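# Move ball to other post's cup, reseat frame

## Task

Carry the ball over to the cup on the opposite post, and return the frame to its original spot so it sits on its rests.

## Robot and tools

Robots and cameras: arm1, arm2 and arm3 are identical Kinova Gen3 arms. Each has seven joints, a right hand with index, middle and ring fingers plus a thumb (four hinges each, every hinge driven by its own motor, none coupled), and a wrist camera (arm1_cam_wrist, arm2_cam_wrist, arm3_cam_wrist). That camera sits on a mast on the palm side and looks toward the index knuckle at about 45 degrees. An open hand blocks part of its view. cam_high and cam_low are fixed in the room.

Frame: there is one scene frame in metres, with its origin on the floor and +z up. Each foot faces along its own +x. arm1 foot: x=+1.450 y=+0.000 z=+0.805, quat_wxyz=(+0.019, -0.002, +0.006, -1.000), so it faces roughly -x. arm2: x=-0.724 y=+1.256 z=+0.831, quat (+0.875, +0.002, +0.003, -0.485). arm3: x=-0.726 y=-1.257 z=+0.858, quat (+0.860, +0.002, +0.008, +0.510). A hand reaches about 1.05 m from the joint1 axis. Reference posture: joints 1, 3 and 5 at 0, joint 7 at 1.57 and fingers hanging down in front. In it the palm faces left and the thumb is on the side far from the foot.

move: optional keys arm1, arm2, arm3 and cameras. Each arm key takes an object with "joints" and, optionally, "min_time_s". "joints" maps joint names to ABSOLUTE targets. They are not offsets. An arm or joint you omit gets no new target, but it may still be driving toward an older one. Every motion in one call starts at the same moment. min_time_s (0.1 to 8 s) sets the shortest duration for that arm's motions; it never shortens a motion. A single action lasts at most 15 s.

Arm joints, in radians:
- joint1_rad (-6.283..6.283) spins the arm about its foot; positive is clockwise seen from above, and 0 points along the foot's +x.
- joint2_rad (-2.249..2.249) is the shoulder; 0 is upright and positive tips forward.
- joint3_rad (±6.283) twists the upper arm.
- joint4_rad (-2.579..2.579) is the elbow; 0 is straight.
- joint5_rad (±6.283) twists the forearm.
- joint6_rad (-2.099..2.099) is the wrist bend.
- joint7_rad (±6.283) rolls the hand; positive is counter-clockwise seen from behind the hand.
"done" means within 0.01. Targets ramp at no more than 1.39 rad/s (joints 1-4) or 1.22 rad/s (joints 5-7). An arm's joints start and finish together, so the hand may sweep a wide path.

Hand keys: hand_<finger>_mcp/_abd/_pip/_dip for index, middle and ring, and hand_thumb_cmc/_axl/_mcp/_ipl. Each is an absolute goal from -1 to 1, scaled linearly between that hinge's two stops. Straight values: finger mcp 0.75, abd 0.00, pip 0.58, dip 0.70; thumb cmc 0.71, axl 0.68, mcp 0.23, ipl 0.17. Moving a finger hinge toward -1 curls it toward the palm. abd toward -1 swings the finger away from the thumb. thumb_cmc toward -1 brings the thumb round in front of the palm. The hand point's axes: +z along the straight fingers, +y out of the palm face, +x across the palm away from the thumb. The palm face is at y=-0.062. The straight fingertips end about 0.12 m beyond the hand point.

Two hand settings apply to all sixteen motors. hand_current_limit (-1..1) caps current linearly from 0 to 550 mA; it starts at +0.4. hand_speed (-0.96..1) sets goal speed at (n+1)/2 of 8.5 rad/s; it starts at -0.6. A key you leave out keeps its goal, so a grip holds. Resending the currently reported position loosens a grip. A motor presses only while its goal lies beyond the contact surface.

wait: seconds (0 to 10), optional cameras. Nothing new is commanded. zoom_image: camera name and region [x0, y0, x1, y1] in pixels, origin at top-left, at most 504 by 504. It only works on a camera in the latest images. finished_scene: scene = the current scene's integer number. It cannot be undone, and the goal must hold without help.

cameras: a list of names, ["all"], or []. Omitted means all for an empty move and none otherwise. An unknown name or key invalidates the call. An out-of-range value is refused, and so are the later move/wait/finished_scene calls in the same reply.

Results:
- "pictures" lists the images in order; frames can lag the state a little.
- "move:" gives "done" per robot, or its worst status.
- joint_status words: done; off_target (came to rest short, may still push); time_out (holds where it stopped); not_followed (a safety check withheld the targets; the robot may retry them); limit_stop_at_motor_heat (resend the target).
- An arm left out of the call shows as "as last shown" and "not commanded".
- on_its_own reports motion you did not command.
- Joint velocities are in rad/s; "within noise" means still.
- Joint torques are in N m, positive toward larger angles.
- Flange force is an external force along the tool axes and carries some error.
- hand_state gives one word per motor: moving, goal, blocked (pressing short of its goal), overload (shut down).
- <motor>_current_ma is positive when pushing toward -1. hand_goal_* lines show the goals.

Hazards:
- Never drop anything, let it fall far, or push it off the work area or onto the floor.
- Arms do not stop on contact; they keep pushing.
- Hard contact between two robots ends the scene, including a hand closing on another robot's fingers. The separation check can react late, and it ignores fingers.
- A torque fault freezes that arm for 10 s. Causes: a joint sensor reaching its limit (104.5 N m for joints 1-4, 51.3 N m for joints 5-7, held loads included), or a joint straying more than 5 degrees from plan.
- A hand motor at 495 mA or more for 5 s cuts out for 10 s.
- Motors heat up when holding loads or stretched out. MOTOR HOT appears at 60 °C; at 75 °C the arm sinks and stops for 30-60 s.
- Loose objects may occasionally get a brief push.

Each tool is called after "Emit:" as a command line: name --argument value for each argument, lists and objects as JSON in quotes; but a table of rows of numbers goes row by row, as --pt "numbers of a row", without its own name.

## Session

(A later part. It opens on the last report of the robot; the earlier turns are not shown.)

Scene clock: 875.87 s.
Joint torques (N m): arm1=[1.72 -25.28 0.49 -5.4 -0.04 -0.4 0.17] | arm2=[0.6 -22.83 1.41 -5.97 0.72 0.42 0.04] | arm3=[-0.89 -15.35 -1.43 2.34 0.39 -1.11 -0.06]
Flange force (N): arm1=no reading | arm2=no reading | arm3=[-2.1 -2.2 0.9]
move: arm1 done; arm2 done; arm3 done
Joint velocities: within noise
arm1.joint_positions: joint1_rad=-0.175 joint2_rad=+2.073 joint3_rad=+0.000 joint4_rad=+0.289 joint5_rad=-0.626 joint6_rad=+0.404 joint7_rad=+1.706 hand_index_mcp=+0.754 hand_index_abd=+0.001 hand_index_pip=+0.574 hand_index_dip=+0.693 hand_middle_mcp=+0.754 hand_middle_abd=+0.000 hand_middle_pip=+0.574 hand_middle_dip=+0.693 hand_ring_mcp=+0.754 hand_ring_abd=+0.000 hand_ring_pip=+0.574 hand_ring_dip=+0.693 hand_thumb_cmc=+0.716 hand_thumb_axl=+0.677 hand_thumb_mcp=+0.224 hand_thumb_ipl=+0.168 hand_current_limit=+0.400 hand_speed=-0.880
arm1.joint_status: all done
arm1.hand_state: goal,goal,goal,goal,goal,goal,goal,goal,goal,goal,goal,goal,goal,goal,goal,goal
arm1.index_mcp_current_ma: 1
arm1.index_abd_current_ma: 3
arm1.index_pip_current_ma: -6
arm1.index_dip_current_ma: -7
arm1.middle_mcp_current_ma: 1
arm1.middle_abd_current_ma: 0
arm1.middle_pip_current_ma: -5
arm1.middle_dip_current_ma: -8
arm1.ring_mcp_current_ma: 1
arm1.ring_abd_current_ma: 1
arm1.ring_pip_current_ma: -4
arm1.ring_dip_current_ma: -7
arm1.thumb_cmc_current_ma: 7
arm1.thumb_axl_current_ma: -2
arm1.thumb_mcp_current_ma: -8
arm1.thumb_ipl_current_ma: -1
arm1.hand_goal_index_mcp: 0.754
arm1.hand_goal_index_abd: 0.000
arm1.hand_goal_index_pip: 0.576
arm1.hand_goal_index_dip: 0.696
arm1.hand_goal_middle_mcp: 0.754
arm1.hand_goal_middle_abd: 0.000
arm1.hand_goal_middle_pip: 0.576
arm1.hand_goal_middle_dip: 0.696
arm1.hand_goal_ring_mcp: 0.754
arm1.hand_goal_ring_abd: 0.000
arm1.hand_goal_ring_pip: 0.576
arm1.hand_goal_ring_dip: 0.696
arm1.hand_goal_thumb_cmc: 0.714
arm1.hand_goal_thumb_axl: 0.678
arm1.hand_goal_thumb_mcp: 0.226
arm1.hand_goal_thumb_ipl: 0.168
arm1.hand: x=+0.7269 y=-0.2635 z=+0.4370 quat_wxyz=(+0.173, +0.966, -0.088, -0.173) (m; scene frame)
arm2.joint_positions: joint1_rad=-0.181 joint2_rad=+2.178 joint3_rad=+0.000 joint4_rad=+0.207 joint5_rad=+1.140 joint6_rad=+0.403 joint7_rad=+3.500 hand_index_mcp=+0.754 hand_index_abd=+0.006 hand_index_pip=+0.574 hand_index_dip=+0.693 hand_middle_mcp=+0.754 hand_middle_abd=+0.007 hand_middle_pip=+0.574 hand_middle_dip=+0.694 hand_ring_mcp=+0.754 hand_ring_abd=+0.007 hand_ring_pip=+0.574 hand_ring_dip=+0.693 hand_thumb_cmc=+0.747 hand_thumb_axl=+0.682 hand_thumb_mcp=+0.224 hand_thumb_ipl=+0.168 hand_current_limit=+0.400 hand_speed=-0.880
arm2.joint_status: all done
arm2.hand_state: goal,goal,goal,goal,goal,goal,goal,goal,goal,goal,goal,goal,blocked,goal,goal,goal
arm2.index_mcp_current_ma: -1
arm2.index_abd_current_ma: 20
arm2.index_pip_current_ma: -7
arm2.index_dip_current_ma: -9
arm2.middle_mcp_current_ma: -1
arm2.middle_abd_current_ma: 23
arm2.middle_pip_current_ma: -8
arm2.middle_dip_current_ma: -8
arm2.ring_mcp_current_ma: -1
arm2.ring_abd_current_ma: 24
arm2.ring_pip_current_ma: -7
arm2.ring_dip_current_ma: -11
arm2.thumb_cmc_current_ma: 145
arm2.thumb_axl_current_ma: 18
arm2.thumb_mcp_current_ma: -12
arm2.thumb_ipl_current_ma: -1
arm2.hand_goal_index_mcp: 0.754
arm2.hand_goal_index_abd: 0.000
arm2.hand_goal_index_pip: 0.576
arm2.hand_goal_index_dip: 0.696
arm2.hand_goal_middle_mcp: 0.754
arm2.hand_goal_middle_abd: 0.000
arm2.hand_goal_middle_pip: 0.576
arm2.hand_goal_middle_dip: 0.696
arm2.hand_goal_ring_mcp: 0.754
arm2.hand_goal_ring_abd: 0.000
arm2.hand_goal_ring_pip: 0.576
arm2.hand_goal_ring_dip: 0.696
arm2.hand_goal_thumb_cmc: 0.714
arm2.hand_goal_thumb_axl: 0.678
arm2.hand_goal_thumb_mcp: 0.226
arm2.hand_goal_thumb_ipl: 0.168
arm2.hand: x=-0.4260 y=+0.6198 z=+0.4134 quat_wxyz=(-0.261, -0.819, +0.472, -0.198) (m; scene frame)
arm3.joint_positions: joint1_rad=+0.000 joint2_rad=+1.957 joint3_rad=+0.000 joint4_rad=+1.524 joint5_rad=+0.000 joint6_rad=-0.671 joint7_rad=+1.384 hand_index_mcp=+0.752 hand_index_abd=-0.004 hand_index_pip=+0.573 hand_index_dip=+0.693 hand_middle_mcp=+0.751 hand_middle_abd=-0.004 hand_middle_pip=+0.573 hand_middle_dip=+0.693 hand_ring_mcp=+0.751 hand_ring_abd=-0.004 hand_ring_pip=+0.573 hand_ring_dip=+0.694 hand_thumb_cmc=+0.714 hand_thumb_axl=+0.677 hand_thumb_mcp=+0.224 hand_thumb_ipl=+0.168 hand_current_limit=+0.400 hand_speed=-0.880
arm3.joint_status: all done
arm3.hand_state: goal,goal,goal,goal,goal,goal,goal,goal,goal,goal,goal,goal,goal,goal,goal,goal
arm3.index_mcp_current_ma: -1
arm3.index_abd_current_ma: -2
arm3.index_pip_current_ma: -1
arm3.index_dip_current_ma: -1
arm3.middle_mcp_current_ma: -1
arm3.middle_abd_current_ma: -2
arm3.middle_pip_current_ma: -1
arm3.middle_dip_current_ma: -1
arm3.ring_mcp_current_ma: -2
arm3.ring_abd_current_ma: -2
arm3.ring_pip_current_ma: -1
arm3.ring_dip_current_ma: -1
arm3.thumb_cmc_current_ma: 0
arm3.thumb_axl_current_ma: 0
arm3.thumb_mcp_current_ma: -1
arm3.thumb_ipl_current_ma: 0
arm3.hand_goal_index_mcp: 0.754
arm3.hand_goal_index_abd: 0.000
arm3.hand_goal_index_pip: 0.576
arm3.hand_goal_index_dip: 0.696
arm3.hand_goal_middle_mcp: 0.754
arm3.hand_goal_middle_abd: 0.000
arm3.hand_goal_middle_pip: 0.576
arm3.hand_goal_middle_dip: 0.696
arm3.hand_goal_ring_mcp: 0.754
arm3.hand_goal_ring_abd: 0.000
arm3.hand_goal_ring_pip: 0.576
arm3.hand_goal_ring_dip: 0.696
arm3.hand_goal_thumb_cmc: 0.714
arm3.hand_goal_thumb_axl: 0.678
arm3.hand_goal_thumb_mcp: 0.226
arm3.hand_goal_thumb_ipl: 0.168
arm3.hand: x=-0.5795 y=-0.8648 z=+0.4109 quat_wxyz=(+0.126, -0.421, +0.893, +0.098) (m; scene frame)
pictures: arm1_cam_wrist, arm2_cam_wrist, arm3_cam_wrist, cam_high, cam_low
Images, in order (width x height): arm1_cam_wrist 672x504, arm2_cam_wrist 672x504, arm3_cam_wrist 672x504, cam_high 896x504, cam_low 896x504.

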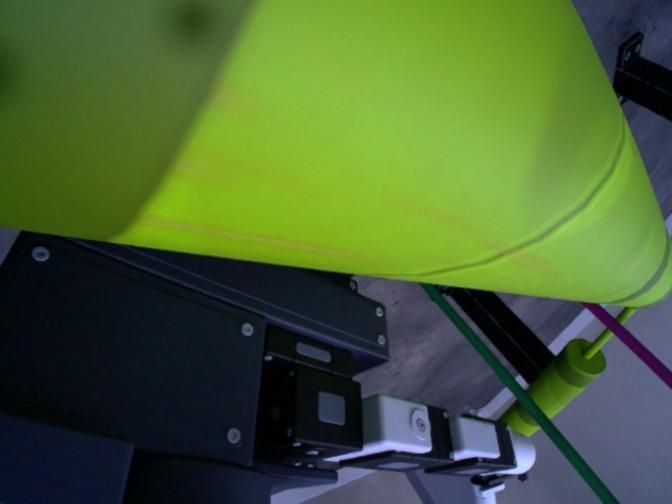

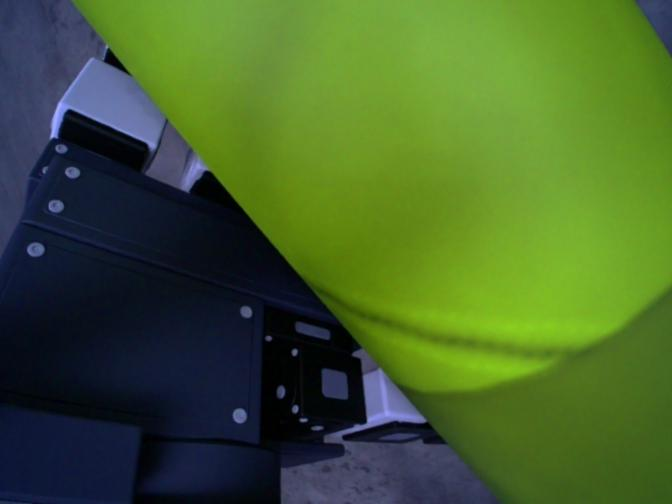

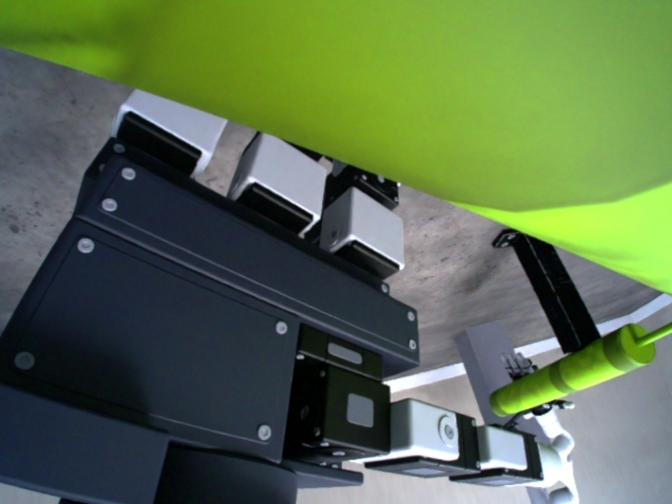

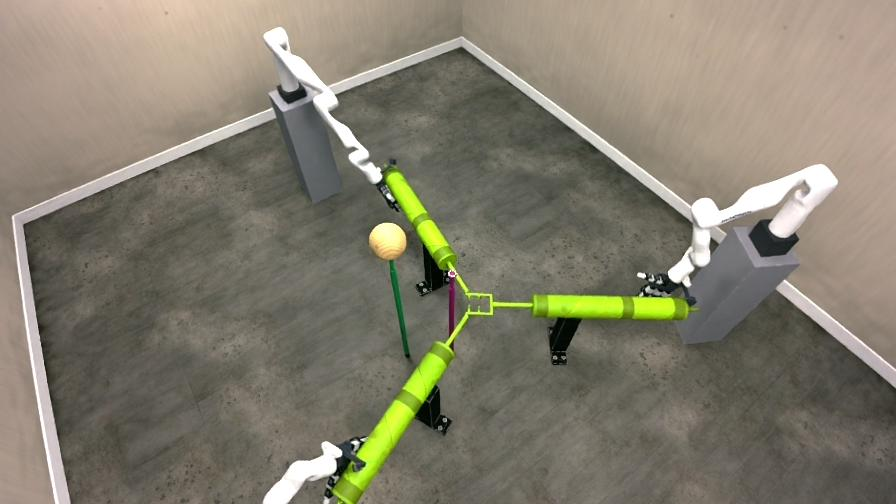

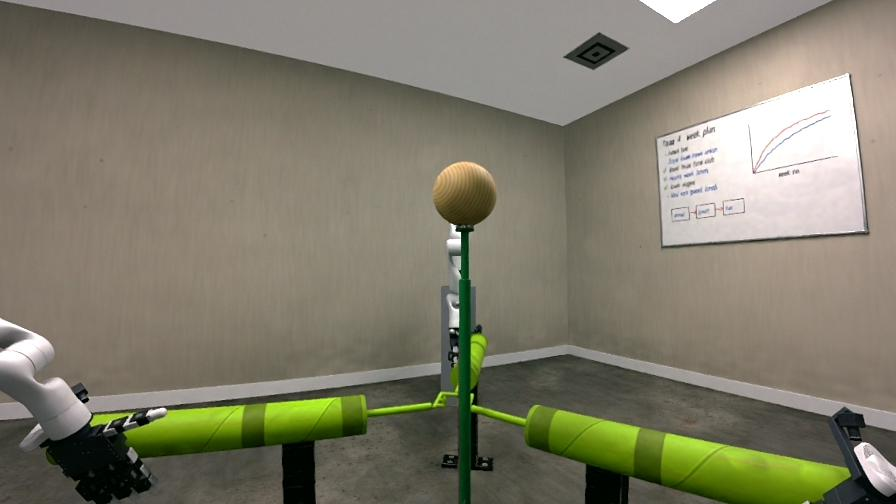

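Emit:
move --arm1 '{"joints": {"joint1_rad": -0.1267, "joint2_rad": 1.7095, "joint4_rad": 1.0269, "joint5_rad": -1.3865, "joint6_rad": 0.2683, "joint7_rad": 2.5848}, "min_time_s": 3}' --arm2 '{"joints": {"joint1_rad": -0.2884, "joint2_rad": 1.8154, "joint4_rad": 0.8913, "joint5_rad": 1.6139, "joint6_rad": 0.4336, "joint7_rad": 2.8474}, "min_time_s": 3}' --arm3 '{"joints": {"joint1_rad": 0.0901, "joint2_rad": 1.8234, "joint4_rad": 1.8841, "joint5_rad": 0, "joint6_rad": -0.8277, "joint7_rad": 1.5388}, "min_time_s": 3}' --cameras '["all"]'

Emit:
zoom_image --camera "cam_high" --region '[440, 270, 560, 390]'

Emit:
zoom_image --camera "cam_low" --region '[360, 330, 534, 504]'

Scene clock: 935.57 s.
Joint torques (N m): arm1=[1.94 -24.39 0.62 -2.4 0.18 0.79 0.25] | arm2=[-0.1 -23.33 1.49 -3.46 0.36 1.14 -0.11] | arm3=[-0.84 -14.14 -1.36 4.31 0.46 -0.91 -0.05]
Flange force (N): arm1=no reading | arm2=no reading | arm3=[-2.4 -3.0 0.7]
move: arm1 done; arm2 done; arm3 done
Joint velocities: within noise
arm1.joint_positions: joint1_rad=-0.127 joint2_rad=+1.710 joint3_rad=+0.000 joint4_rad=+1.027 joint5_rad=-1.386 joint6_rad=+0.268 joint7_rad=+2.585 hand_index_mcp=+0.761 hand_index_abd=+0.001 hand_index_pip=+0.574 hand_index_dip=+0.693 hand_middle_mcp=+0.754 hand_middle_abd=+0.000 hand_middle_pip=+0.574 hand_middle_dip=+0.693 hand_ring_mcp=+0.754 hand_ring_abd=+0.000 hand_ring_pip=+0.574 hand_ring_dip=+0.693 hand_thumb_cmc=+0.716 hand_thumb_axl=+0.677 hand_thumb_mcp=+0.224 hand_thumb_ipl=+0.168 hand_current_limit=+0.400 hand_speed=-0.880
arm1.joint_status: all done
arm1.hand_state: goal,goal,goal,goal,goal,goal,goal,goal,goal,goal,goal,goal,goal,goal,goal,goal
arm1.index_mcp_current_ma: 23
arm1.index_abd_current_ma: 1
arm1.index_pip_current_ma: -6
arm1.index_dip_current_ma: -7
arm1.middle_mcp_current_ma: 1
arm1.middle_abd_current_ma: 0
arm1.middle_pip_current_ma: -5
arm1.middle_dip_current_ma: -8
arm1.ring_mcp_current_ma: 1
arm1.ring_abd_current_ma: 1
arm1.ring_pip_current_ma: -4
arm1.ring_dip_current_ma: -7
arm1.thumb_cmc_current_ma: 7
arm1.thumb_axl_current_ma: -2
arm1.thumb_mcp_current_ma: -8
arm1.thumb_ipl_current_ma: -1
arm1.hand_goal_index_mcp: 0.754
arm1.hand_goal_index_abd: 0.000
arm1.hand_goal_index_pip: 0.576
arm1.hand_goal_index_dip: 0.696
arm1.hand_goal_middle_mcp: 0.754
arm1.hand_goal_middle_abd: 0.000
arm1.hand_goal_middle_pip: 0.576
arm1.hand_goal_middle_dip: 0.696
arm1.hand_goal_ring_mcp: 0.754
arm1.hand_goal_ring_abd: 0.000
arm1.hand_goal_ring_pip: 0.576
arm1.hand_goal_ring_dip: 0.696
arm1.hand_goal_thumb_cmc: 0.714
arm1.hand_goal_thumb_axl: 0.678
arm1.hand_goal_thumb_mcp: 0.226
arm1.hand_goal_thumb_ipl: 0.168
arm1.hand: x=+0.7943 y=-0.2298 z=+0.5047 quat_wxyz=(+0.165, +0.974, -0.074, -0.137) (m; scene frame)
arm2.joint_positions: joint1_rad=-0.288 joint2_rad=+1.815 joint3_rad=+0.000 joint4_rad=+0.891 joint5_rad=+1.614 joint6_rad=+0.434 joint7_rad=+2.847 hand_index_mcp=+0.754 hand_index_abd=+0.006 hand_index_pip=+0.574 hand_index_dip=+0.693 hand_middle_mcp=+0.754 hand_middle_abd=+0.007 hand_middle_pip=+0.574 hand_middle_dip=+0.694 hand_ring_mcp=+0.754 hand_ring_abd=+0.007 hand_ring_pip=+0.574 hand_ring_dip=+0.693 hand_thumb_cmc=+0.720 hand_thumb_axl=+0.680 hand_thumb_mcp=+0.223 hand_thumb_ipl=+0.168 hand_current_limit=+0.400 hand_speed=-0.880
arm2.joint_status: all done
arm2.hand_state: goal,goal,goal,goal,goal,goal,goal,goal,goal,goal,goal,goal,goal,goal,goal,goal
arm2.index_mcp_current_ma: -1
arm2.index_abd_current_ma: 20
arm2.index_pip_current_ma: -7
arm2.index_dip_current_ma: -9
arm2.middle_mcp_current_ma: -1
arm2.middle_abd_current_ma: 23
arm2.middle_pip_current_ma: -8
arm2.middle_dip_current_ma: -8
arm2.ring_mcp_current_ma: -1
arm2.ring_abd_current_ma: 24
arm2.ring_pip_current_ma: -7
arm2.ring_dip_current_ma: -11
arm2.thumb_cmc_current_ma: 25
arm2.thumb_axl_current_ma: 11
arm2.thumb_mcp_current_ma: -12
arm2.thumb_ipl_current_ma: -1
arm2.hand_goal_index_mcp: 0.754
arm2.hand_goal_index_abd: 0.000
arm2.hand_goal_index_pip: 0.576
arm2.hand_goal_index_dip: 0.696
arm2.hand_goal_middle_mcp: 0.754
arm2.hand_goal_middle_abd: 0.000
arm2.hand_goal_middle_pip: 0.576
arm2.hand_goal_middle_dip: 0.696
arm2.hand_goal_ring_mcp: 0.754
arm2.hand_goal_ring_abd: 0.000
arm2.hand_goal_ring_pip: 0.576
arm2.hand_goal_ring_dip: 0.696
arm2.hand_goal_thumb_cmc: 0.714
arm2.hand_goal_thumb_axl: 0.678
arm2.hand_goal_thumb_mcp: 0.226
arm2.hand_goal_thumb_ipl: 0.168
arm2.hand: x=-0.4154 y=+0.6891 z=+0.4883 quat_wxyz=(-0.254, -0.820, +0.487, -0.161) (m; scene frame)
arm3.joint_positions: joint1_rad=+0.090 joint2_rad=+1.823 joint3_rad=+0.000 joint4_rad=+1.884 joint5_rad=+0.000 joint6_rad=-0.828 joint7_rad=+1.539 hand_index_mcp=+0.752 hand_index_abd=-0.004 hand_index_pip=+0.573 hand_index_dip=+0.693 hand_middle_mcp=+0.751 hand_middle_abd=-0.004 hand_middle_pip=+0.573 hand_middle_dip=+0.693 hand_ring_mcp=+0.751 hand_ring_abd=-0.004 hand_ring_pip=+0.573 hand_ring_dip=+0.694 hand_thumb_cmc=+0.714 hand_thumb_axl=+0.677 hand_thumb_mcp=+0.224 hand_thumb_ipl=+0.168 hand_current_limit=+0.400 hand_speed=-0.880
arm3.joint_status: all done
arm3.hand_state: goal,goal,goal,goal,goal,goal,goal,goal,goal,goal,goal,goal,goal,goal,goal,goal
arm3.index_mcp_current_ma: -1
arm3.index_abd_current_ma: -2
arm3.index_pip_current_ma: -1
arm3.index_dip_current_ma: -1
arm3.middle_mcp_current_ma: -1
arm3.middle_abd_current_ma: -2
arm3.middle_pip_current_ma: -1
arm3.middle_dip_current_ma: -1
arm3.ring_mcp_current_ma: -2
arm3.ring_abd_current_ma: -2
arm3.ring_pip_current_ma: -1
arm3.ring_dip_current_ma: -1
arm3.thumb_cmc_current_ma: 0
arm3.thumb_axl_current_ma: 0
arm3.thumb_mcp_current_ma: -1
arm3.thumb_ipl_current_ma: 0
arm3.hand_goal_index_mcp: 0.754
arm3.hand_goal_index_abd: 0.000
arm3.hand_goal_index_pip: 0.576
arm3.hand_goal_index_dip: 0.696
arm3.hand_goal_middle_mcp: 0.754
arm3.hand_goal_middle_abd: 0.000
arm3.hand_goal_middle_pip: 0.576
arm3.hand_goal_middle_dip: 0.696
arm3.hand_goal_ring_mcp: 0.754
arm3.hand_goal_ring_abd: 0.000
arm3.hand_goal_ring_pip: 0.576
arm3.hand_goal_ring_dip: 0.696
arm3.hand_goal_thumb_cmc: 0.714
arm3.hand_goal_thumb_axl: 0.678
arm3.hand_goal_thumb_mcp: 0.226
arm3.hand_goal_thumb_ipl: 0.168
arm3.hand: x=-0.5911 y=-0.9419 z=+0.4838 quat_wxyz=(+0.106, -0.452, +0.883, +0.065) (m; scene frame)
pictures: arm1_cam_wrist, arm2_cam_wrist, arm3_cam_wrist, cam_high, cam_low
Images, in order (width x height): arm1_cam_wrist 672x504, arm2_cam_wrist 672x504, arm3_cam_wrist 672x504, cam_high 896x504, cam_low 896x504.

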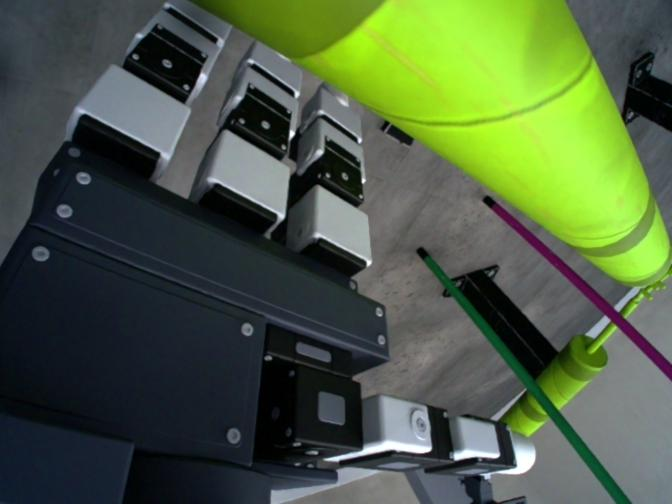

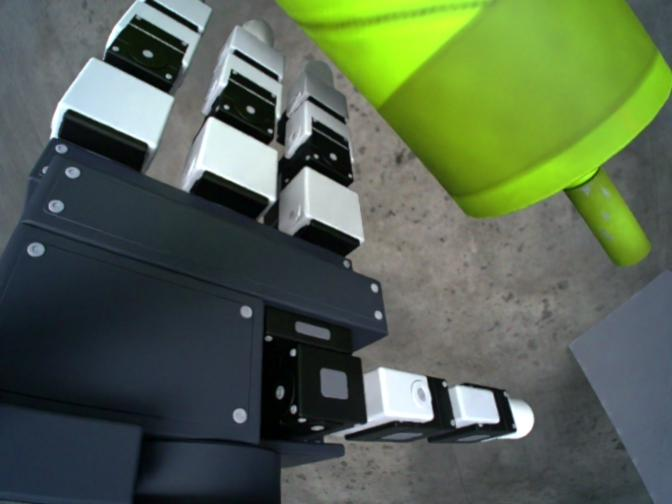

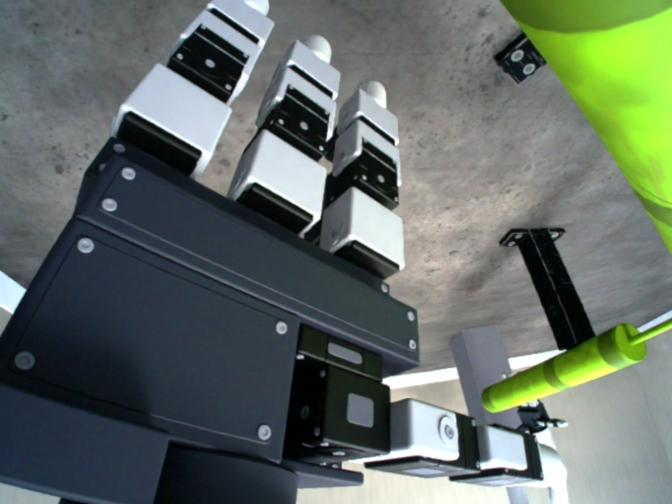

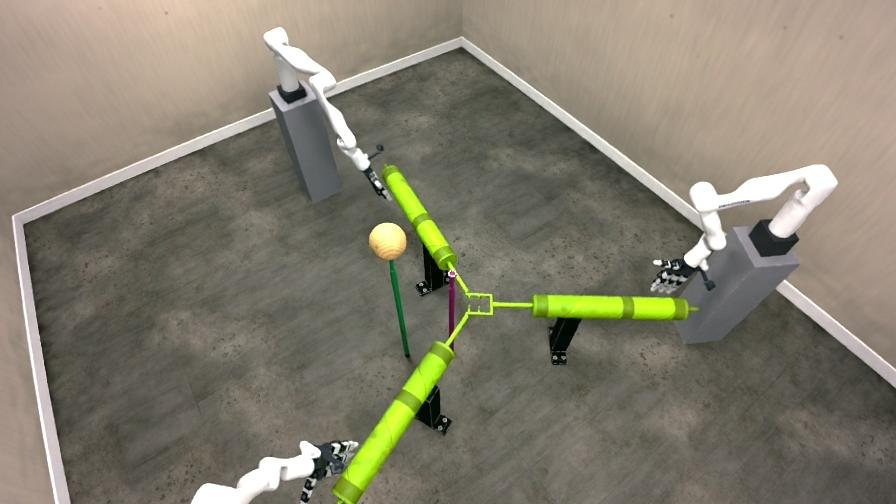

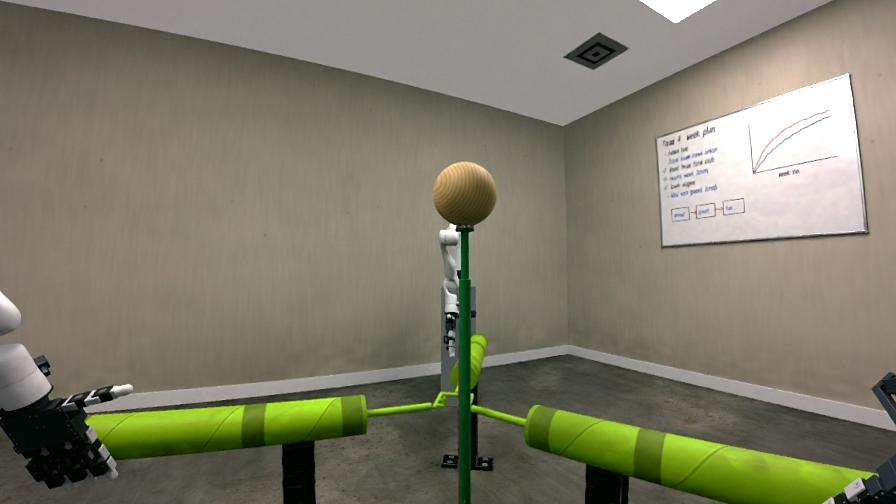

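Scaled by 4.200 from the camera's 896x504 image, which has a finer 1280x720 frame.

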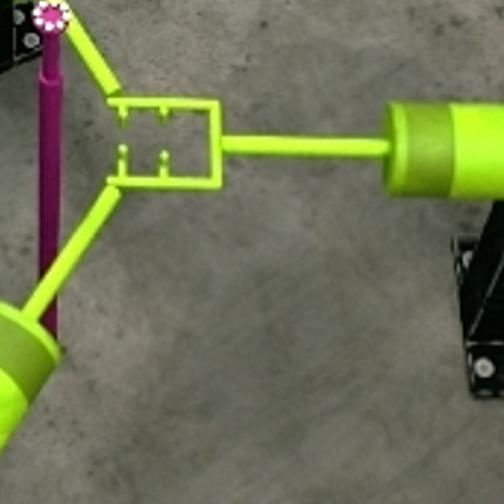

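Scaled by 2.897 from the camera's 896x504 image, which has a finer 1280x720 frame.

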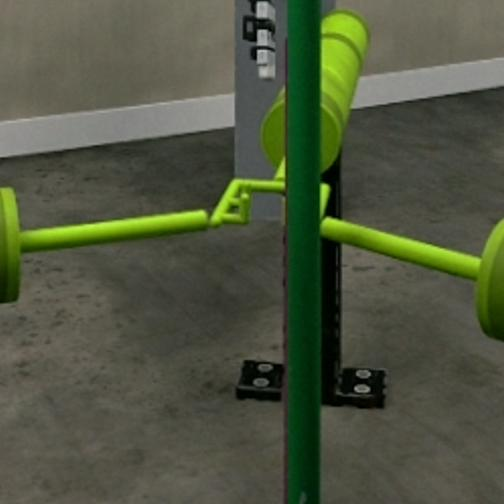

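Emit:
zoom_image --camera "cam_high" --region '[600, 240, 740, 380]'

Emit:
zoom_image --camera "cam_high" --region '[320, 330, 490, 500]'

Emit:
zoom_image --camera "cam_high" --region '[360, 150, 480, 270]'

Emit:
zoom_image --camera "cam_low" --region '[200, 360, 400, 504]'

Emit:
zoom_image --camera "cam_low" --region '[520, 380, 720, 504]'

Scaled by 3.600 from the camera's 896x504 image, which has a finer 1280x720 frame.

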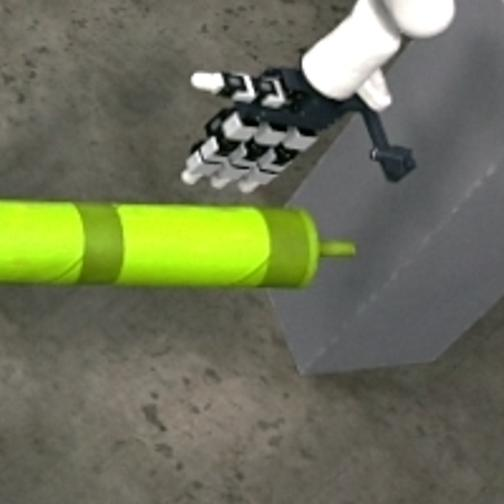

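Scaled by 2.965 from the camera's 896x504 image, which has a finer 1280x720 frame.

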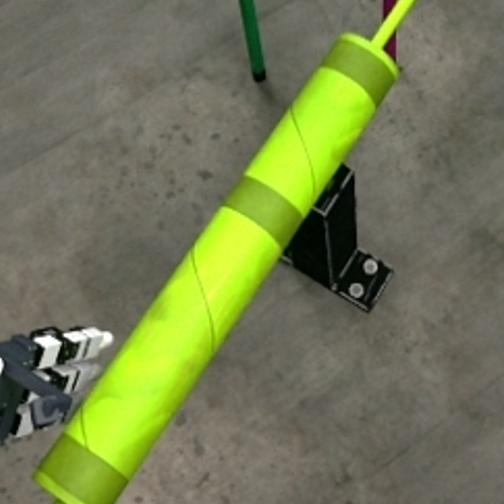

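Scaled by 4.200 from the camera's 896x504 image, which has a finer 1280x720 frame.

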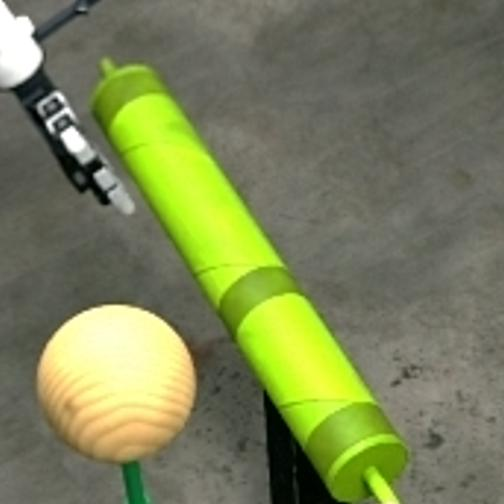

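Scaled by 2.520 from the camera's 896x504 image, which has a finer 1280x720 frame.

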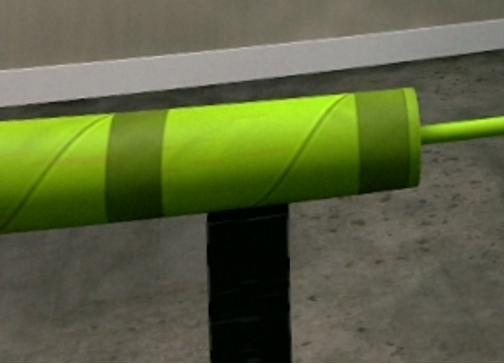

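Scaled by 2.520 from the camera's 896x504 image, which has a finer 1280x720 frame.

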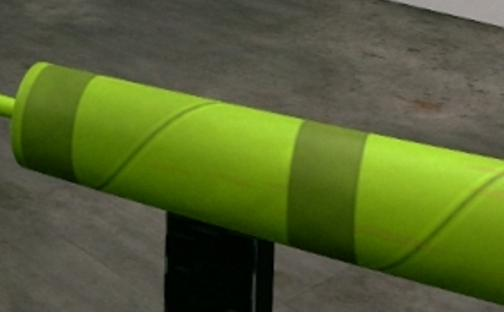

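Emit:
zoom_image --camera "arm3_cam_wrist" --region '[480, 220, 672, 420]'

Emit:
zoom_image --camera "arm1_cam_wrist" --region '[420, 200, 672, 452]'

Emit:
zoom_image --camera "cam_high" --region '[530, 280, 600, 350]'

Emit:
zoom_image --camera "cam_high" --region '[400, 220, 470, 290]'

Scaled by 2.520 from the camera's 672x504 image, which has a finer 960x720 frame.

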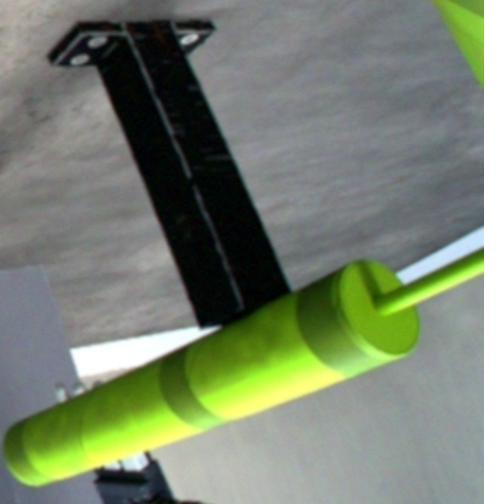

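Scaled by 2.000 from the camera's 672x504 image, which has a finer 960x720 frame.

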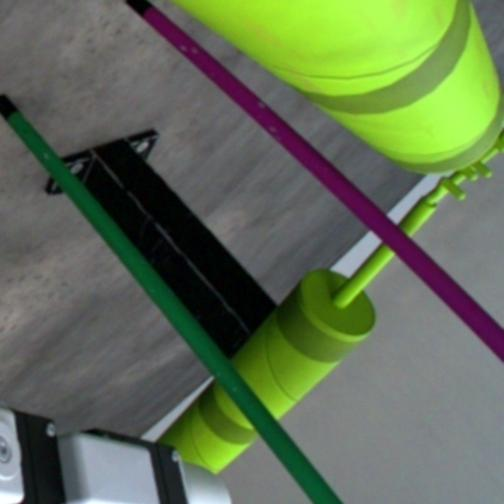

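Scaled by 7.200 from the camera's 896x504 image, which has a finer 1280x720 frame.

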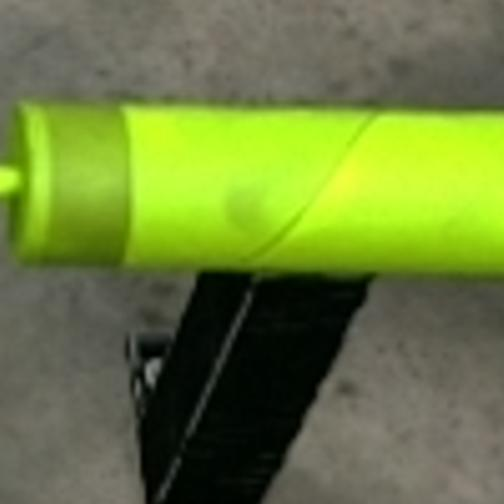

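Scaled by 7.200 from the camera's 896x504 image, which has a finer 1280x720 frame.

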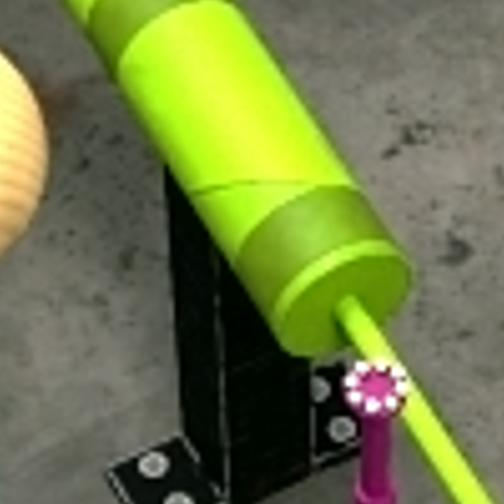

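Emit:
move --arm1 '{"joints": {"joint1_rad": -0.0976, "joint2_rad": 1.9705, "joint4_rad": 0.669, "joint5_rad": -1.0681, "joint6_rad": 0.3135, "joint7_rad": 2.2803}, "min_time_s": 2}' --arm2 '{"joints": {"joint1_rad": -0.3045, "joint2_rad": 2.1367, "joint4_rad": 0.369, "joint5_rad": 1.1933, "joint6_rad": 0.4762, "joint7_rad": 3.2987}, "min_time_s": 2}' --arm3 '{"joints": {"joint1_rad": 0.06, "joint2_rad": 1.9702, "joint4_rad": 1.6512, "joint5_rad": 0, "joint6_rad": -0.7416, "joint7_rad": 1.5076}, "min_time_s": 2}' --cameras '["cam_high"]'

Emit:
move --arm1 '{"joints": {"joint1_rad": -0.207, "joint2_rad": 1.983, "joint4_rad": 0.6253, "joint5_rad": -0.9857, "joint6_rad": 0.2831, "joint7_rad": 2.0943}, "min_time_s": 2}' --arm2 '{"joints": {"joint1_rad": -0.1637, "joint2_rad": 2.067, "joint4_rad": 0.5902, "joint5_rad": 1.616, "joint6_rad": 0.3761, "joint7_rad": 2.9668}, "min_time_s": 3}' --arm3 '{"joints": {"joint1_rad": -0.0469, "joint2_rad": 1.9725, "joint4_rad": 1.6397, "joint5_rad": 0, "joint6_rad": -0.7324, "joint7_rad": 1.3971}, "min_time_s": 2}' --cameras '["all"]'

Emit:
zoom_image --camera "cam_high" --region '[440, 270, 560, 390]'

Emit:
zoom_image --camera "cam_high" --region '[320, 330, 490, 500]'

Scene clock: 1033.37 s.
Joint torques (N m): arm1=[2.04 -23.75 0.54 -3.19 0.2 0.43 0.14] | arm2=[-0.17 -22.24 1.22 -5.04 0.55 0.51 -0.09] | arm3=[-0.89 -13.85 -1.41 3.68 0.42 -0.95 -0.06]
Flange force (N): arm1=no reading | arm2=no reading | arm3=[-2.2 -3.0 1.0]
move: arm1 done; arm2 done; arm3 done
Joint velocities: within noise
arm1.joint_positions: joint1_rad=-0.098 joint2_rad=+1.970 joint3_rad=+0.000 joint4_rad=+0.669 joint5_rad=-1.068 joint6_rad=+0.313 joint7_rad=+2.280 hand_index_mcp=+0.761 hand_index_abd=+0.001 hand_index_pip=+0.574 hand_index_dip=+0.693 hand_middle_mcp=+0.754 hand_middle_abd=+0.000 hand_middle_pip=+0.574 hand_middle_dip=+0.693 hand_ring_mcp=+0.754 hand_ring_abd=+0.000 hand_ring_pip=+0.574 hand_ring_dip=+0.693 hand_thumb_cmc=+0.716 hand_thumb_axl=+0.677 hand_thumb_mcp=+0.224 hand_thumb_ipl=+0.168 hand_current_limit=+0.400 hand_speed=-0.880
arm1.joint_status: all done
arm1.hand_state: goal,goal,goal,goal,goal,goal,goal,goal,goal,goal,goal,goal,goal,goal,goal,goal
arm1.index_mcp_current_ma: 21
arm1.index_abd_current_ma: 1
arm1.index_pip_current_ma: -6
arm1.index_dip_current_ma: -7
arm1.middle_mcp_current_ma: 1
arm1.middle_abd_current_ma: 0
arm1.middle_pip_current_ma: -5
arm1.middle_dip_current_ma: -8
arm1.ring_mcp_current_ma: 1
arm1.ring_abd_current_ma: 1
arm1.ring_pip_current_ma: -4
arm1.ring_dip_current_ma: -7
arm1.thumb_cmc_current_ma: 7
arm1.thumb_axl_current_ma: -2
arm1.thumb_mcp_current_ma: -8
arm1.thumb_ipl_current_ma: -1
arm1.hand_goal_index_mcp: 0.754
arm1.hand_goal_index_abd: 0.000
arm1.hand_goal_index_pip: 0.576
arm1.hand_goal_index_dip: 0.696
arm1.hand_goal_middle_mcp: 0.754
arm1.hand_goal_middle_abd: 0.000
arm1.hand_goal_middle_pip: 0.576
arm1.hand_goal_middle_dip: 0.696
arm1.hand_goal_ring_mcp: 0.754
arm1.hand_goal_ring_abd: 0.000
arm1.hand_goal_ring_pip: 0.576
arm1.hand_goal_ring_dip: 0.696
arm1.hand_goal_thumb_cmc: 0.714
arm1.hand_goal_thumb_axl: 0.678
arm1.hand_goal_thumb_mcp: 0.226
arm1.hand_goal_thumb_ipl: 0.168
arm1.hand: x=+0.7941 y=-0.2128 z=+0.4126 quat_wxyz=(+0.165, +0.974, -0.074, -0.137) (m; scene frame)
arm2.joint_positions: joint1_rad=-0.305 joint2_rad=+2.137 joint3_rad=+0.000 joint4_rad=+0.369 joint5_rad=+1.193 joint6_rad=+0.476 joint7_rad=+3.299 hand_index_mcp=+0.754 hand_index_abd=+0.006 hand_index_pip=+0.574 hand_index_dip=+0.693 hand_middle_mcp=+0.754 hand_middle_abd=+0.007 hand_middle_pip=+0.574 hand_middle_dip=+0.694 hand_ring_mcp=+0.754 hand_ring_abd=+0.007 hand_ring_pip=+0.574 hand_ring_dip=+0.693 hand_thumb_cmc=+0.720 hand_thumb_axl=+0.680 hand_thumb_mcp=+0.223 hand_thumb_ipl=+0.168 hand_current_limit=+0.400 hand_speed=-0.880
arm2.joint_status: all done
arm2.hand_state: goal,goal,goal,goal,goal,goal,goal,goal,goal,goal,goal,goal,goal,goal,goal,goal
arm2.index_mcp_current_ma: -1
arm2.index_abd_current_ma: 20
arm2.index_pip_current_ma: -7
arm2.index_dip_current_ma: -9
arm2.middle_mcp_current_ma: -1
arm2.middle_abd_current_ma: 23
arm2.middle_pip_current_ma: -8
arm2.middle_dip_current_ma: -8
arm2.ring_mcp_current_ma: -1
arm2.ring_abd_current_ma: 24
arm2.ring_pip_current_ma: -7
arm2.ring_dip_current_ma: -11
arm2.thumb_cmc_current_ma: 25
arm2.thumb_axl_current_ma: 11
arm2.thumb_mcp_current_ma: -12
arm2.thumb_ipl_current_ma: -1
arm2.hand_goal_index_mcp: 0.754
arm2.hand_goal_index_abd: 0.000
arm2.hand_goal_index_pip: 0.576
arm2.hand_goal_index_dip: 0.696
arm2.hand_goal_middle_mcp: 0.754
arm2.hand_goal_middle_abd: 0.000
arm2.hand_goal_middle_pip: 0.576
arm2.hand_goal_middle_dip: 0.696
arm2.hand_goal_ring_mcp: 0.754
arm2.hand_goal_ring_abd: 0.000
arm2.hand_goal_ring_pip: 0.576
arm2.hand_goal_ring_dip: 0.696
arm2.hand_goal_thumb_cmc: 0.714
arm2.hand_goal_thumb_axl: 0.678
arm2.hand_goal_thumb_mcp: 0.226
arm2.hand_goal_thumb_ipl: 0.168
arm2.hand: x=-0.4090 y=+0.6952 z=+0.3968 quat_wxyz=(-0.254, -0.820, +0.487, -0.161) (m; scene frame)
arm3.joint_positions: joint1_rad=+0.060 joint2_rad=+1.970 joint3_rad=+0.000 joint4_rad=+1.651 joint5_rad=+0.000 joint6_rad=-0.742 joint7_rad=+1.508 hand_index_mcp=+0.752 hand_index_abd=-0.004 hand_index_pip=+0.573 hand_index_dip=+0.693 hand_middle_mcp=+0.751 hand_middle_abd=-0.004 hand_middle_pip=+0.573 hand_middle_dip=+0.693 hand_ring_mcp=+0.751 hand_ring_abd=-0.004 hand_ring_pip=+0.573 hand_ring_dip=+0.694 hand_thumb_cmc=+0.714 hand_thumb_axl=+0.677 hand_thumb_mcp=+0.224 hand_thumb_ipl=+0.168 hand_current_limit=+0.400 hand_speed=-0.880
arm3.joint_status: all done
arm3.hand_state: goal,goal,goal,goal,goal,goal,goal,goal,goal,goal,goal,goal,goal,goal,goal,goal
arm3.index_mcp_current_ma: -1
arm3.index_abd_current_ma: -2
arm3.index_pip_current_ma: -1
arm3.index_dip_current_ma: -1
arm3.middle_mcp_current_ma: -1
arm3.middle_abd_current_ma: -2
arm3.middle_pip_current_ma: -1
arm3.middle_dip_current_ma: -1
arm3.ring_mcp_current_ma: -2
arm3.ring_abd_current_ma: -2
arm3.ring_pip_current_ma: -1
arm3.ring_dip_current_ma: -1
arm3.thumb_cmc_current_ma: 0
arm3.thumb_axl_current_ma: 0
arm3.thumb_mcp_current_ma: -1
arm3.thumb_ipl_current_ma: 0
arm3.hand_goal_index_mcp: 0.754
arm3.hand_goal_index_abd: 0.000
arm3.hand_goal_index_pip: 0.576
arm3.hand_goal_index_dip: 0.696
arm3.hand_goal_middle_mcp: 0.754
arm3.hand_goal_middle_abd: 0.000
arm3.hand_goal_middle_pip: 0.576
arm3.hand_goal_middle_dip: 0.696
arm3.hand_goal_ring_mcp: 0.754
arm3.hand_goal_ring_abd: 0.000
arm3.hand_goal_ring_pip: 0.576
arm3.hand_goal_ring_dip: 0.696
arm3.hand_goal_thumb_cmc: 0.714
arm3.hand_goal_thumb_axl: 0.678
arm3.hand_goal_thumb_mcp: 0.226
arm3.hand_goal_thumb_ipl: 0.168
arm3.hand: x=-0.5978 y=-0.9334 z=+0.4125 quat_wxyz=(+0.104, -0.452, +0.883, +0.068) (m; scene frame)
pictures: cam_high
Images, in order (width x height): cam_high 896x504.

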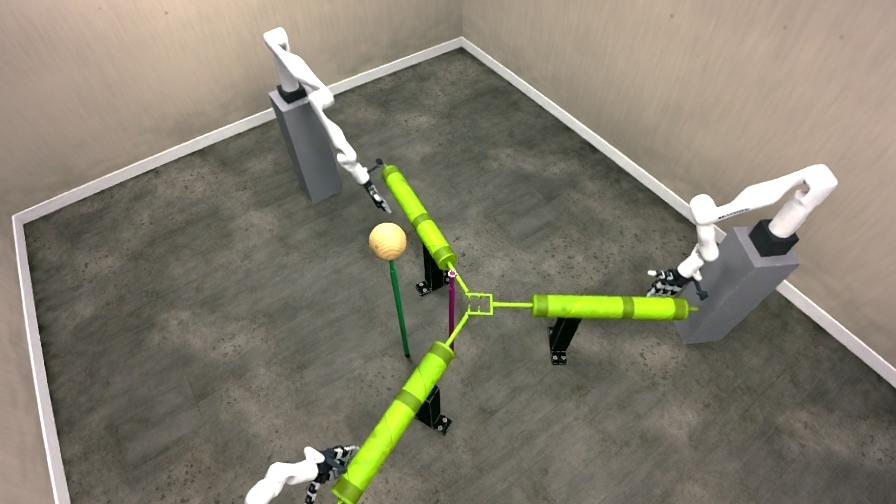

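Scene clock: 1036.73 s.
Joint torques (N m): arm1=[0.71 -24.37 -0.22 -3.65 0.03 0.61 0.15] | arm2=[1.26 -21.12 1.81 -3.42 0.32 1.49 0.06] | arm3=[-0.82 -13.88 -1.49 3.57 0.44 -0.89 -0.08]
Flange force (N): arm1=no reading | arm2=no reading | arm3=[-2.4 -2.5 0.6]
move: arm1 done; arm2 done; arm3 done
Joint velocities: within noise
arm1.joint_positions: joint1_rad=-0.207 joint2_rad=+1.983 joint3_rad=+0.000 joint4_rad=+0.625 joint5_rad=-0.986 joint6_rad=+0.283 joint7_rad=+2.094 hand_index_mcp=+0.760 hand_index_abd=+0.001 hand_index_pip=+0.574 hand_index_dip=+0.693 hand_middle_mcp=+0.754 hand_middle_abd=+0.000 hand_middle_pip=+0.574 hand_middle_dip=+0.693 hand_ring_mcp=+0.754 hand_ring_abd=+0.000 hand_ring_pip=+0.574 hand_ring_dip=+0.693 hand_thumb_cmc=+0.716 hand_thumb_axl=+0.677 hand_thumb_mcp=+0.224 hand_thumb_ipl=+0.168 hand_current_limit=+0.400 hand_speed=-0.880
arm1.joint_status: all done
arm1.hand_state: goal,goal,goal,goal,goal,goal,goal,goal,goal,goal,goal,goal,goal,goal,goal,goal
arm1.index_mcp_current_ma: 21
arm1.index_abd_current_ma: 1
arm1.index_pip_current_ma: -6
arm1.index_dip_current_ma: -7
arm1.middle_mcp_current_ma: 1
arm1.middle_abd_current_ma: 0
arm1.middle_pip_current_ma: -5
arm1.middle_dip_current_ma: -8
arm1.ring_mcp_current_ma: 1
arm1.ring_abd_current_ma: 1
arm1.ring_pip_current_ma: -4
arm1.ring_dip_current_ma: -7
arm1.thumb_cmc_current_ma: 7
arm1.thumb_axl_current_ma: -2
arm1.thumb_mcp_current_ma: -8
arm1.thumb_ipl_current_ma: -1
arm1.hand_goal_index_mcp: 0.754
arm1.hand_goal_index_abd: 0.000
arm1.hand_goal_index_pip: 0.576
arm1.hand_goal_index_dip: 0.696
arm1.hand_goal_middle_mcp: 0.754
arm1.hand_goal_middle_abd: 0.000
arm1.hand_goal_middle_pip: 0.576
arm1.hand_goal_middle_dip: 0.696
arm1.hand_goal_ring_mcp: 0.754
arm1.hand_goal_ring_abd: 0.000
arm1.hand_goal_ring_pip: 0.576
arm1.hand_goal_ring_dip: 0.696
arm1.hand_goal_thumb_cmc: 0.714
arm1.hand_goal_thumb_axl: 0.678
arm1.hand_goal_thumb_mcp: 0.226
arm1.hand_goal_thumb_ipl: 0.168
arm1.hand: x=+0.7962 y=-0.2727 z=+0.4120 quat_wxyz=(+0.165, +0.974, -0.074, -0.137) (m; scene frame)
arm2.joint_positions: joint1_rad=-0.164 joint2_rad=+2.067 joint3_rad=+0.000 joint4_rad=+0.590 joint5_rad=+1.616 joint6_rad=+0.376 joint7_rad=+2.967 hand_index_mcp=+0.754 hand_index_abd=+0.006 hand_index_pip=+0.574 hand_index_dip=+0.693 hand_middle_mcp=+0.754 hand_middle_abd=+0.007 hand_middle_pip=+0.574 hand_middle_dip=+0.694 hand_ring_mcp=+0.754 hand_ring_abd=+0.007 hand_ring_pip=+0.574 hand_ring_dip=+0.693 hand_thumb_cmc=+0.720 hand_thumb_axl=+0.680 hand_thumb_mcp=+0.223 hand_thumb_ipl=+0.168 hand_current_limit=+0.400 hand_speed=-0.880
arm2.joint_status: all done
arm2.hand_state: goal,goal,goal,goal,goal,goal,goal,goal,goal,goal,goal,goal,goal,goal,goal,goal
arm2.index_mcp_current_ma: -1
arm2.index_abd_current_ma: 20
arm2.index_pip_current_ma: -7
arm2.index_dip_current_ma: -9
arm2.middle_mcp_current_ma: -1
arm2.middle_abd_current_ma: 23
arm2.middle_pip_current_ma: -8
arm2.middle_dip_current_ma: -8
arm2.ring_mcp_current_ma: -1
arm2.ring_abd_current_ma: 24
arm2.ring_pip_current_ma: -7
arm2.ring_dip_current_ma: -11
arm2.thumb_cmc_current_ma: 25
arm2.thumb_axl_current_ma: 7
arm2.thumb_mcp_current_ma: -12
arm2.thumb_ipl_current_ma: -1
arm2.hand_goal_index_mcp: 0.754
arm2.hand_goal_index_abd: 0.000
arm2.hand_goal_index_pip: 0.576
arm2.hand_goal_index_dip: 0.696
arm2.hand_goal_middle_mcp: 0.754
arm2.hand_goal_middle_abd: 0.000
arm2.hand_goal_middle_pip: 0.576
arm2.hand_goal_middle_dip: 0.696
arm2.hand_goal_ring_mcp: 0.754
arm2.hand_goal_ring_abd: 0.000
arm2.hand_goal_ring_pip: 0.576
arm2.hand_goal_ring_dip: 0.696
arm2.hand_goal_thumb_cmc: 0.714
arm2.hand_goal_thumb_axl: 0.678
arm2.hand_goal_thumb_mcp: 0.226
arm2.hand_goal_thumb_ipl: 0.168
arm2.hand: x=-0.4817 y=+0.6625 z=+0.3969 quat_wxyz=(-0.254, -0.820, +0.487, -0.161) (m; scene frame)
arm3.joint_positions: joint1_rad=-0.047 joint2_rad=+1.972 joint3_rad=+0.000 joint4_rad=+1.640 joint5_rad=+0.000 joint6_rad=-0.732 joint7_rad=+1.397 hand_index_mcp=+0.752 hand_index_abd=-0.004 hand_index_pip=+0.573 hand_index_dip=+0.693 hand_middle_mcp=+0.751 hand_middle_abd=-0.004 hand_middle_pip=+0.573 hand_middle_dip=+0.693 hand_ring_mcp=+0.751 hand_ring_abd=-0.004 hand_ring_pip=+0.573 hand_ring_dip=+0.694 hand_thumb_cmc=+0.714 hand_thumb_axl=+0.677 hand_thumb_mcp=+0.224 hand_thumb_ipl=+0.168 hand_current_limit=+0.400 hand_speed=-0.880
arm3.joint_status: all done
arm3.hand_state: goal,goal,goal,goal,goal,goal,goal,goal,goal,goal,goal,goal,goal,goal,goal,goal
arm3.index_mcp_current_ma: -1
arm3.index_abd_current_ma: -2
arm3.index_pip_current_ma: -1
arm3.index_dip_current_ma: -1
arm3.middle_mcp_current_ma: -1
arm3.middle_abd_current_ma: -2
arm3.middle_pip_current_ma: -1
arm3.middle_dip_current_ma: -1
arm3.ring_mcp_current_ma: -2
arm3.ring_abd_current_ma: -2
arm3.ring_pip_current_ma: -1
arm3.ring_dip_current_ma: -1
arm3.thumb_cmc_current_ma: 0
arm3.thumb_axl_current_ma: 0
arm3.thumb_mcp_current_ma: -1
arm3.thumb_ipl_current_ma: 0
arm3.hand_goal_index_mcp: 0.754
arm3.hand_goal_index_abd: 0.000
arm3.hand_goal_index_pip: 0.576
arm3.hand_goal_index_dip: 0.696
arm3.hand_goal_middle_mcp: 0.754
arm3.hand_goal_middle_abd: 0.000
arm3.hand_goal_middle_pip: 0.576
arm3.hand_goal_middle_dip: 0.696
arm3.hand_goal_ring_mcp: 0.754
arm3.hand_goal_ring_abd: 0.000
arm3.hand_goal_ring_pip: 0.576
arm3.hand_goal_ring_dip: 0.696
arm3.hand_goal_thumb_cmc: 0.714
arm3.hand_goal_thumb_axl: 0.678
arm3.hand_goal_thumb_mcp: 0.226
arm3.hand_goal_thumb_ipl: 0.168
arm3.hand: x=-0.6253 y=-0.9125 z=+0.4130 quat_wxyz=(+0.097, -0.450, +0.884, +0.080) (m; scene frame)
pictures: arm1_cam_wrist, arm2_cam_wrist, arm3_cam_wrist, cam_high, cam_low
Images, in order (width x height): arm1_cam_wrist 672x504, arm2_cam_wrist 672x504, arm3_cam_wrist 672x504, cam_high 896x504, cam_low 896x504.

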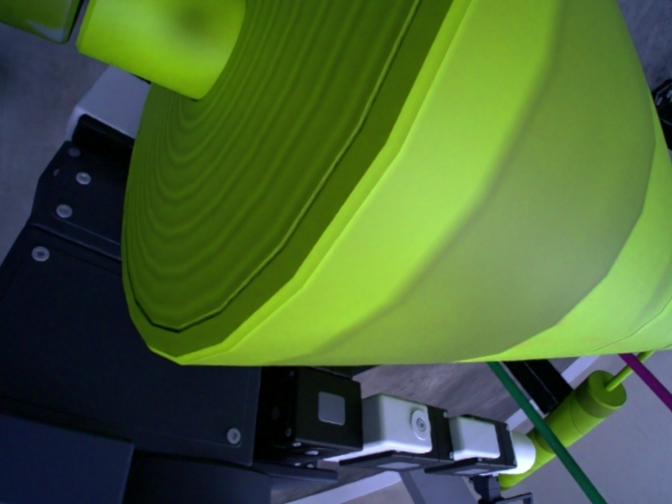

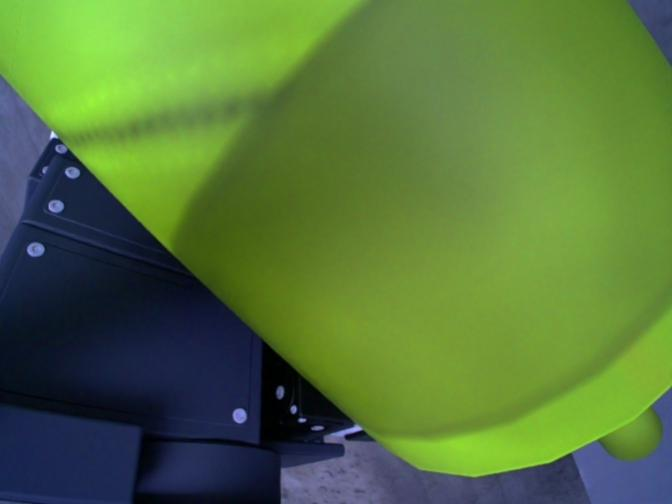

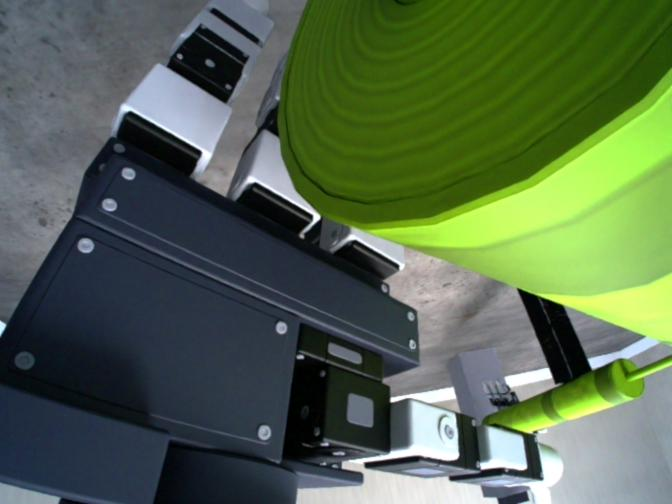

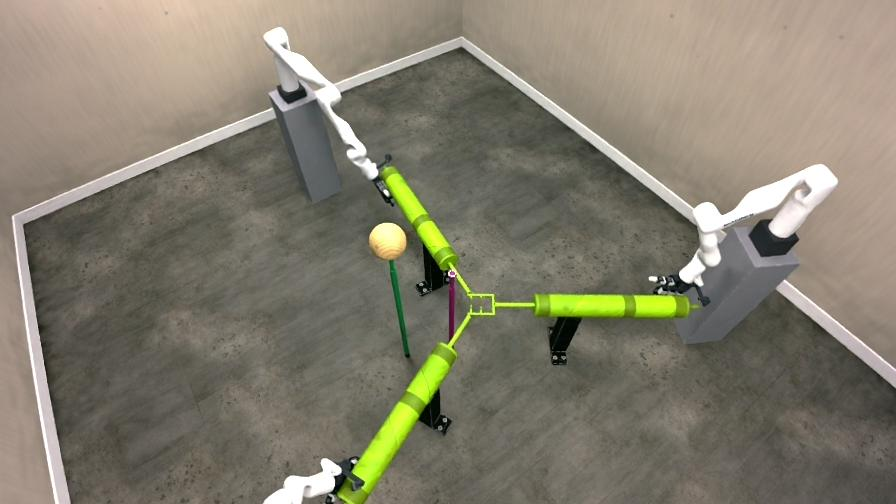

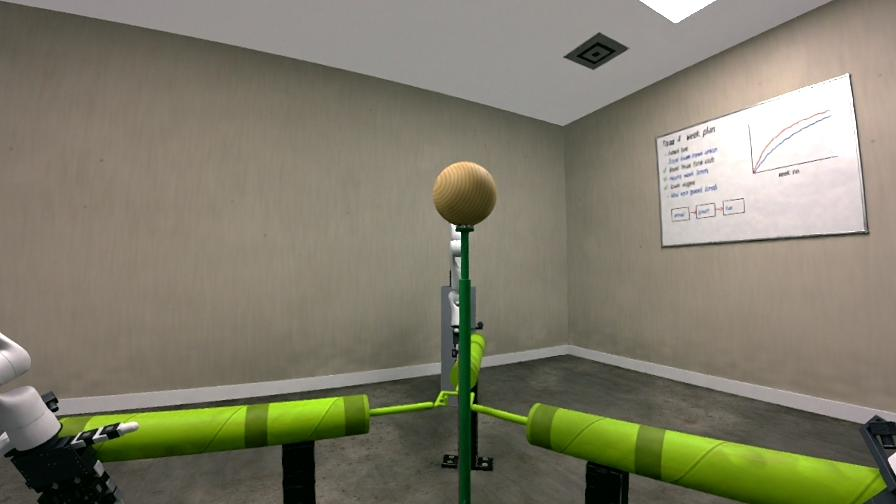

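Scaled by 4.200 from the camera's 896x504 image, which has a finer 1280x720 frame.

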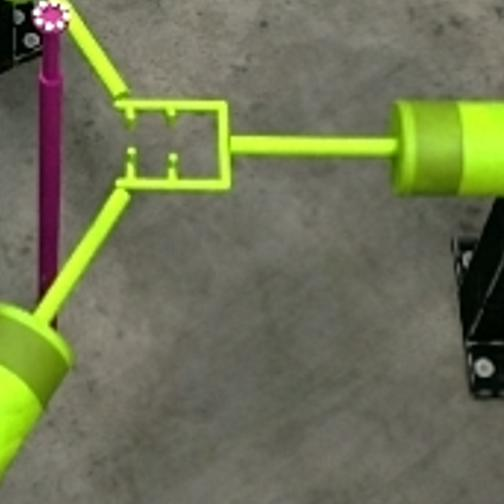

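Scaled by 2.965 from the camera's 896x504 image, which has a finer 1280x720 frame.

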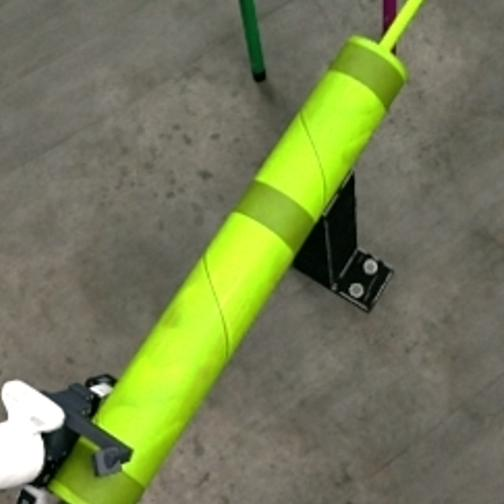

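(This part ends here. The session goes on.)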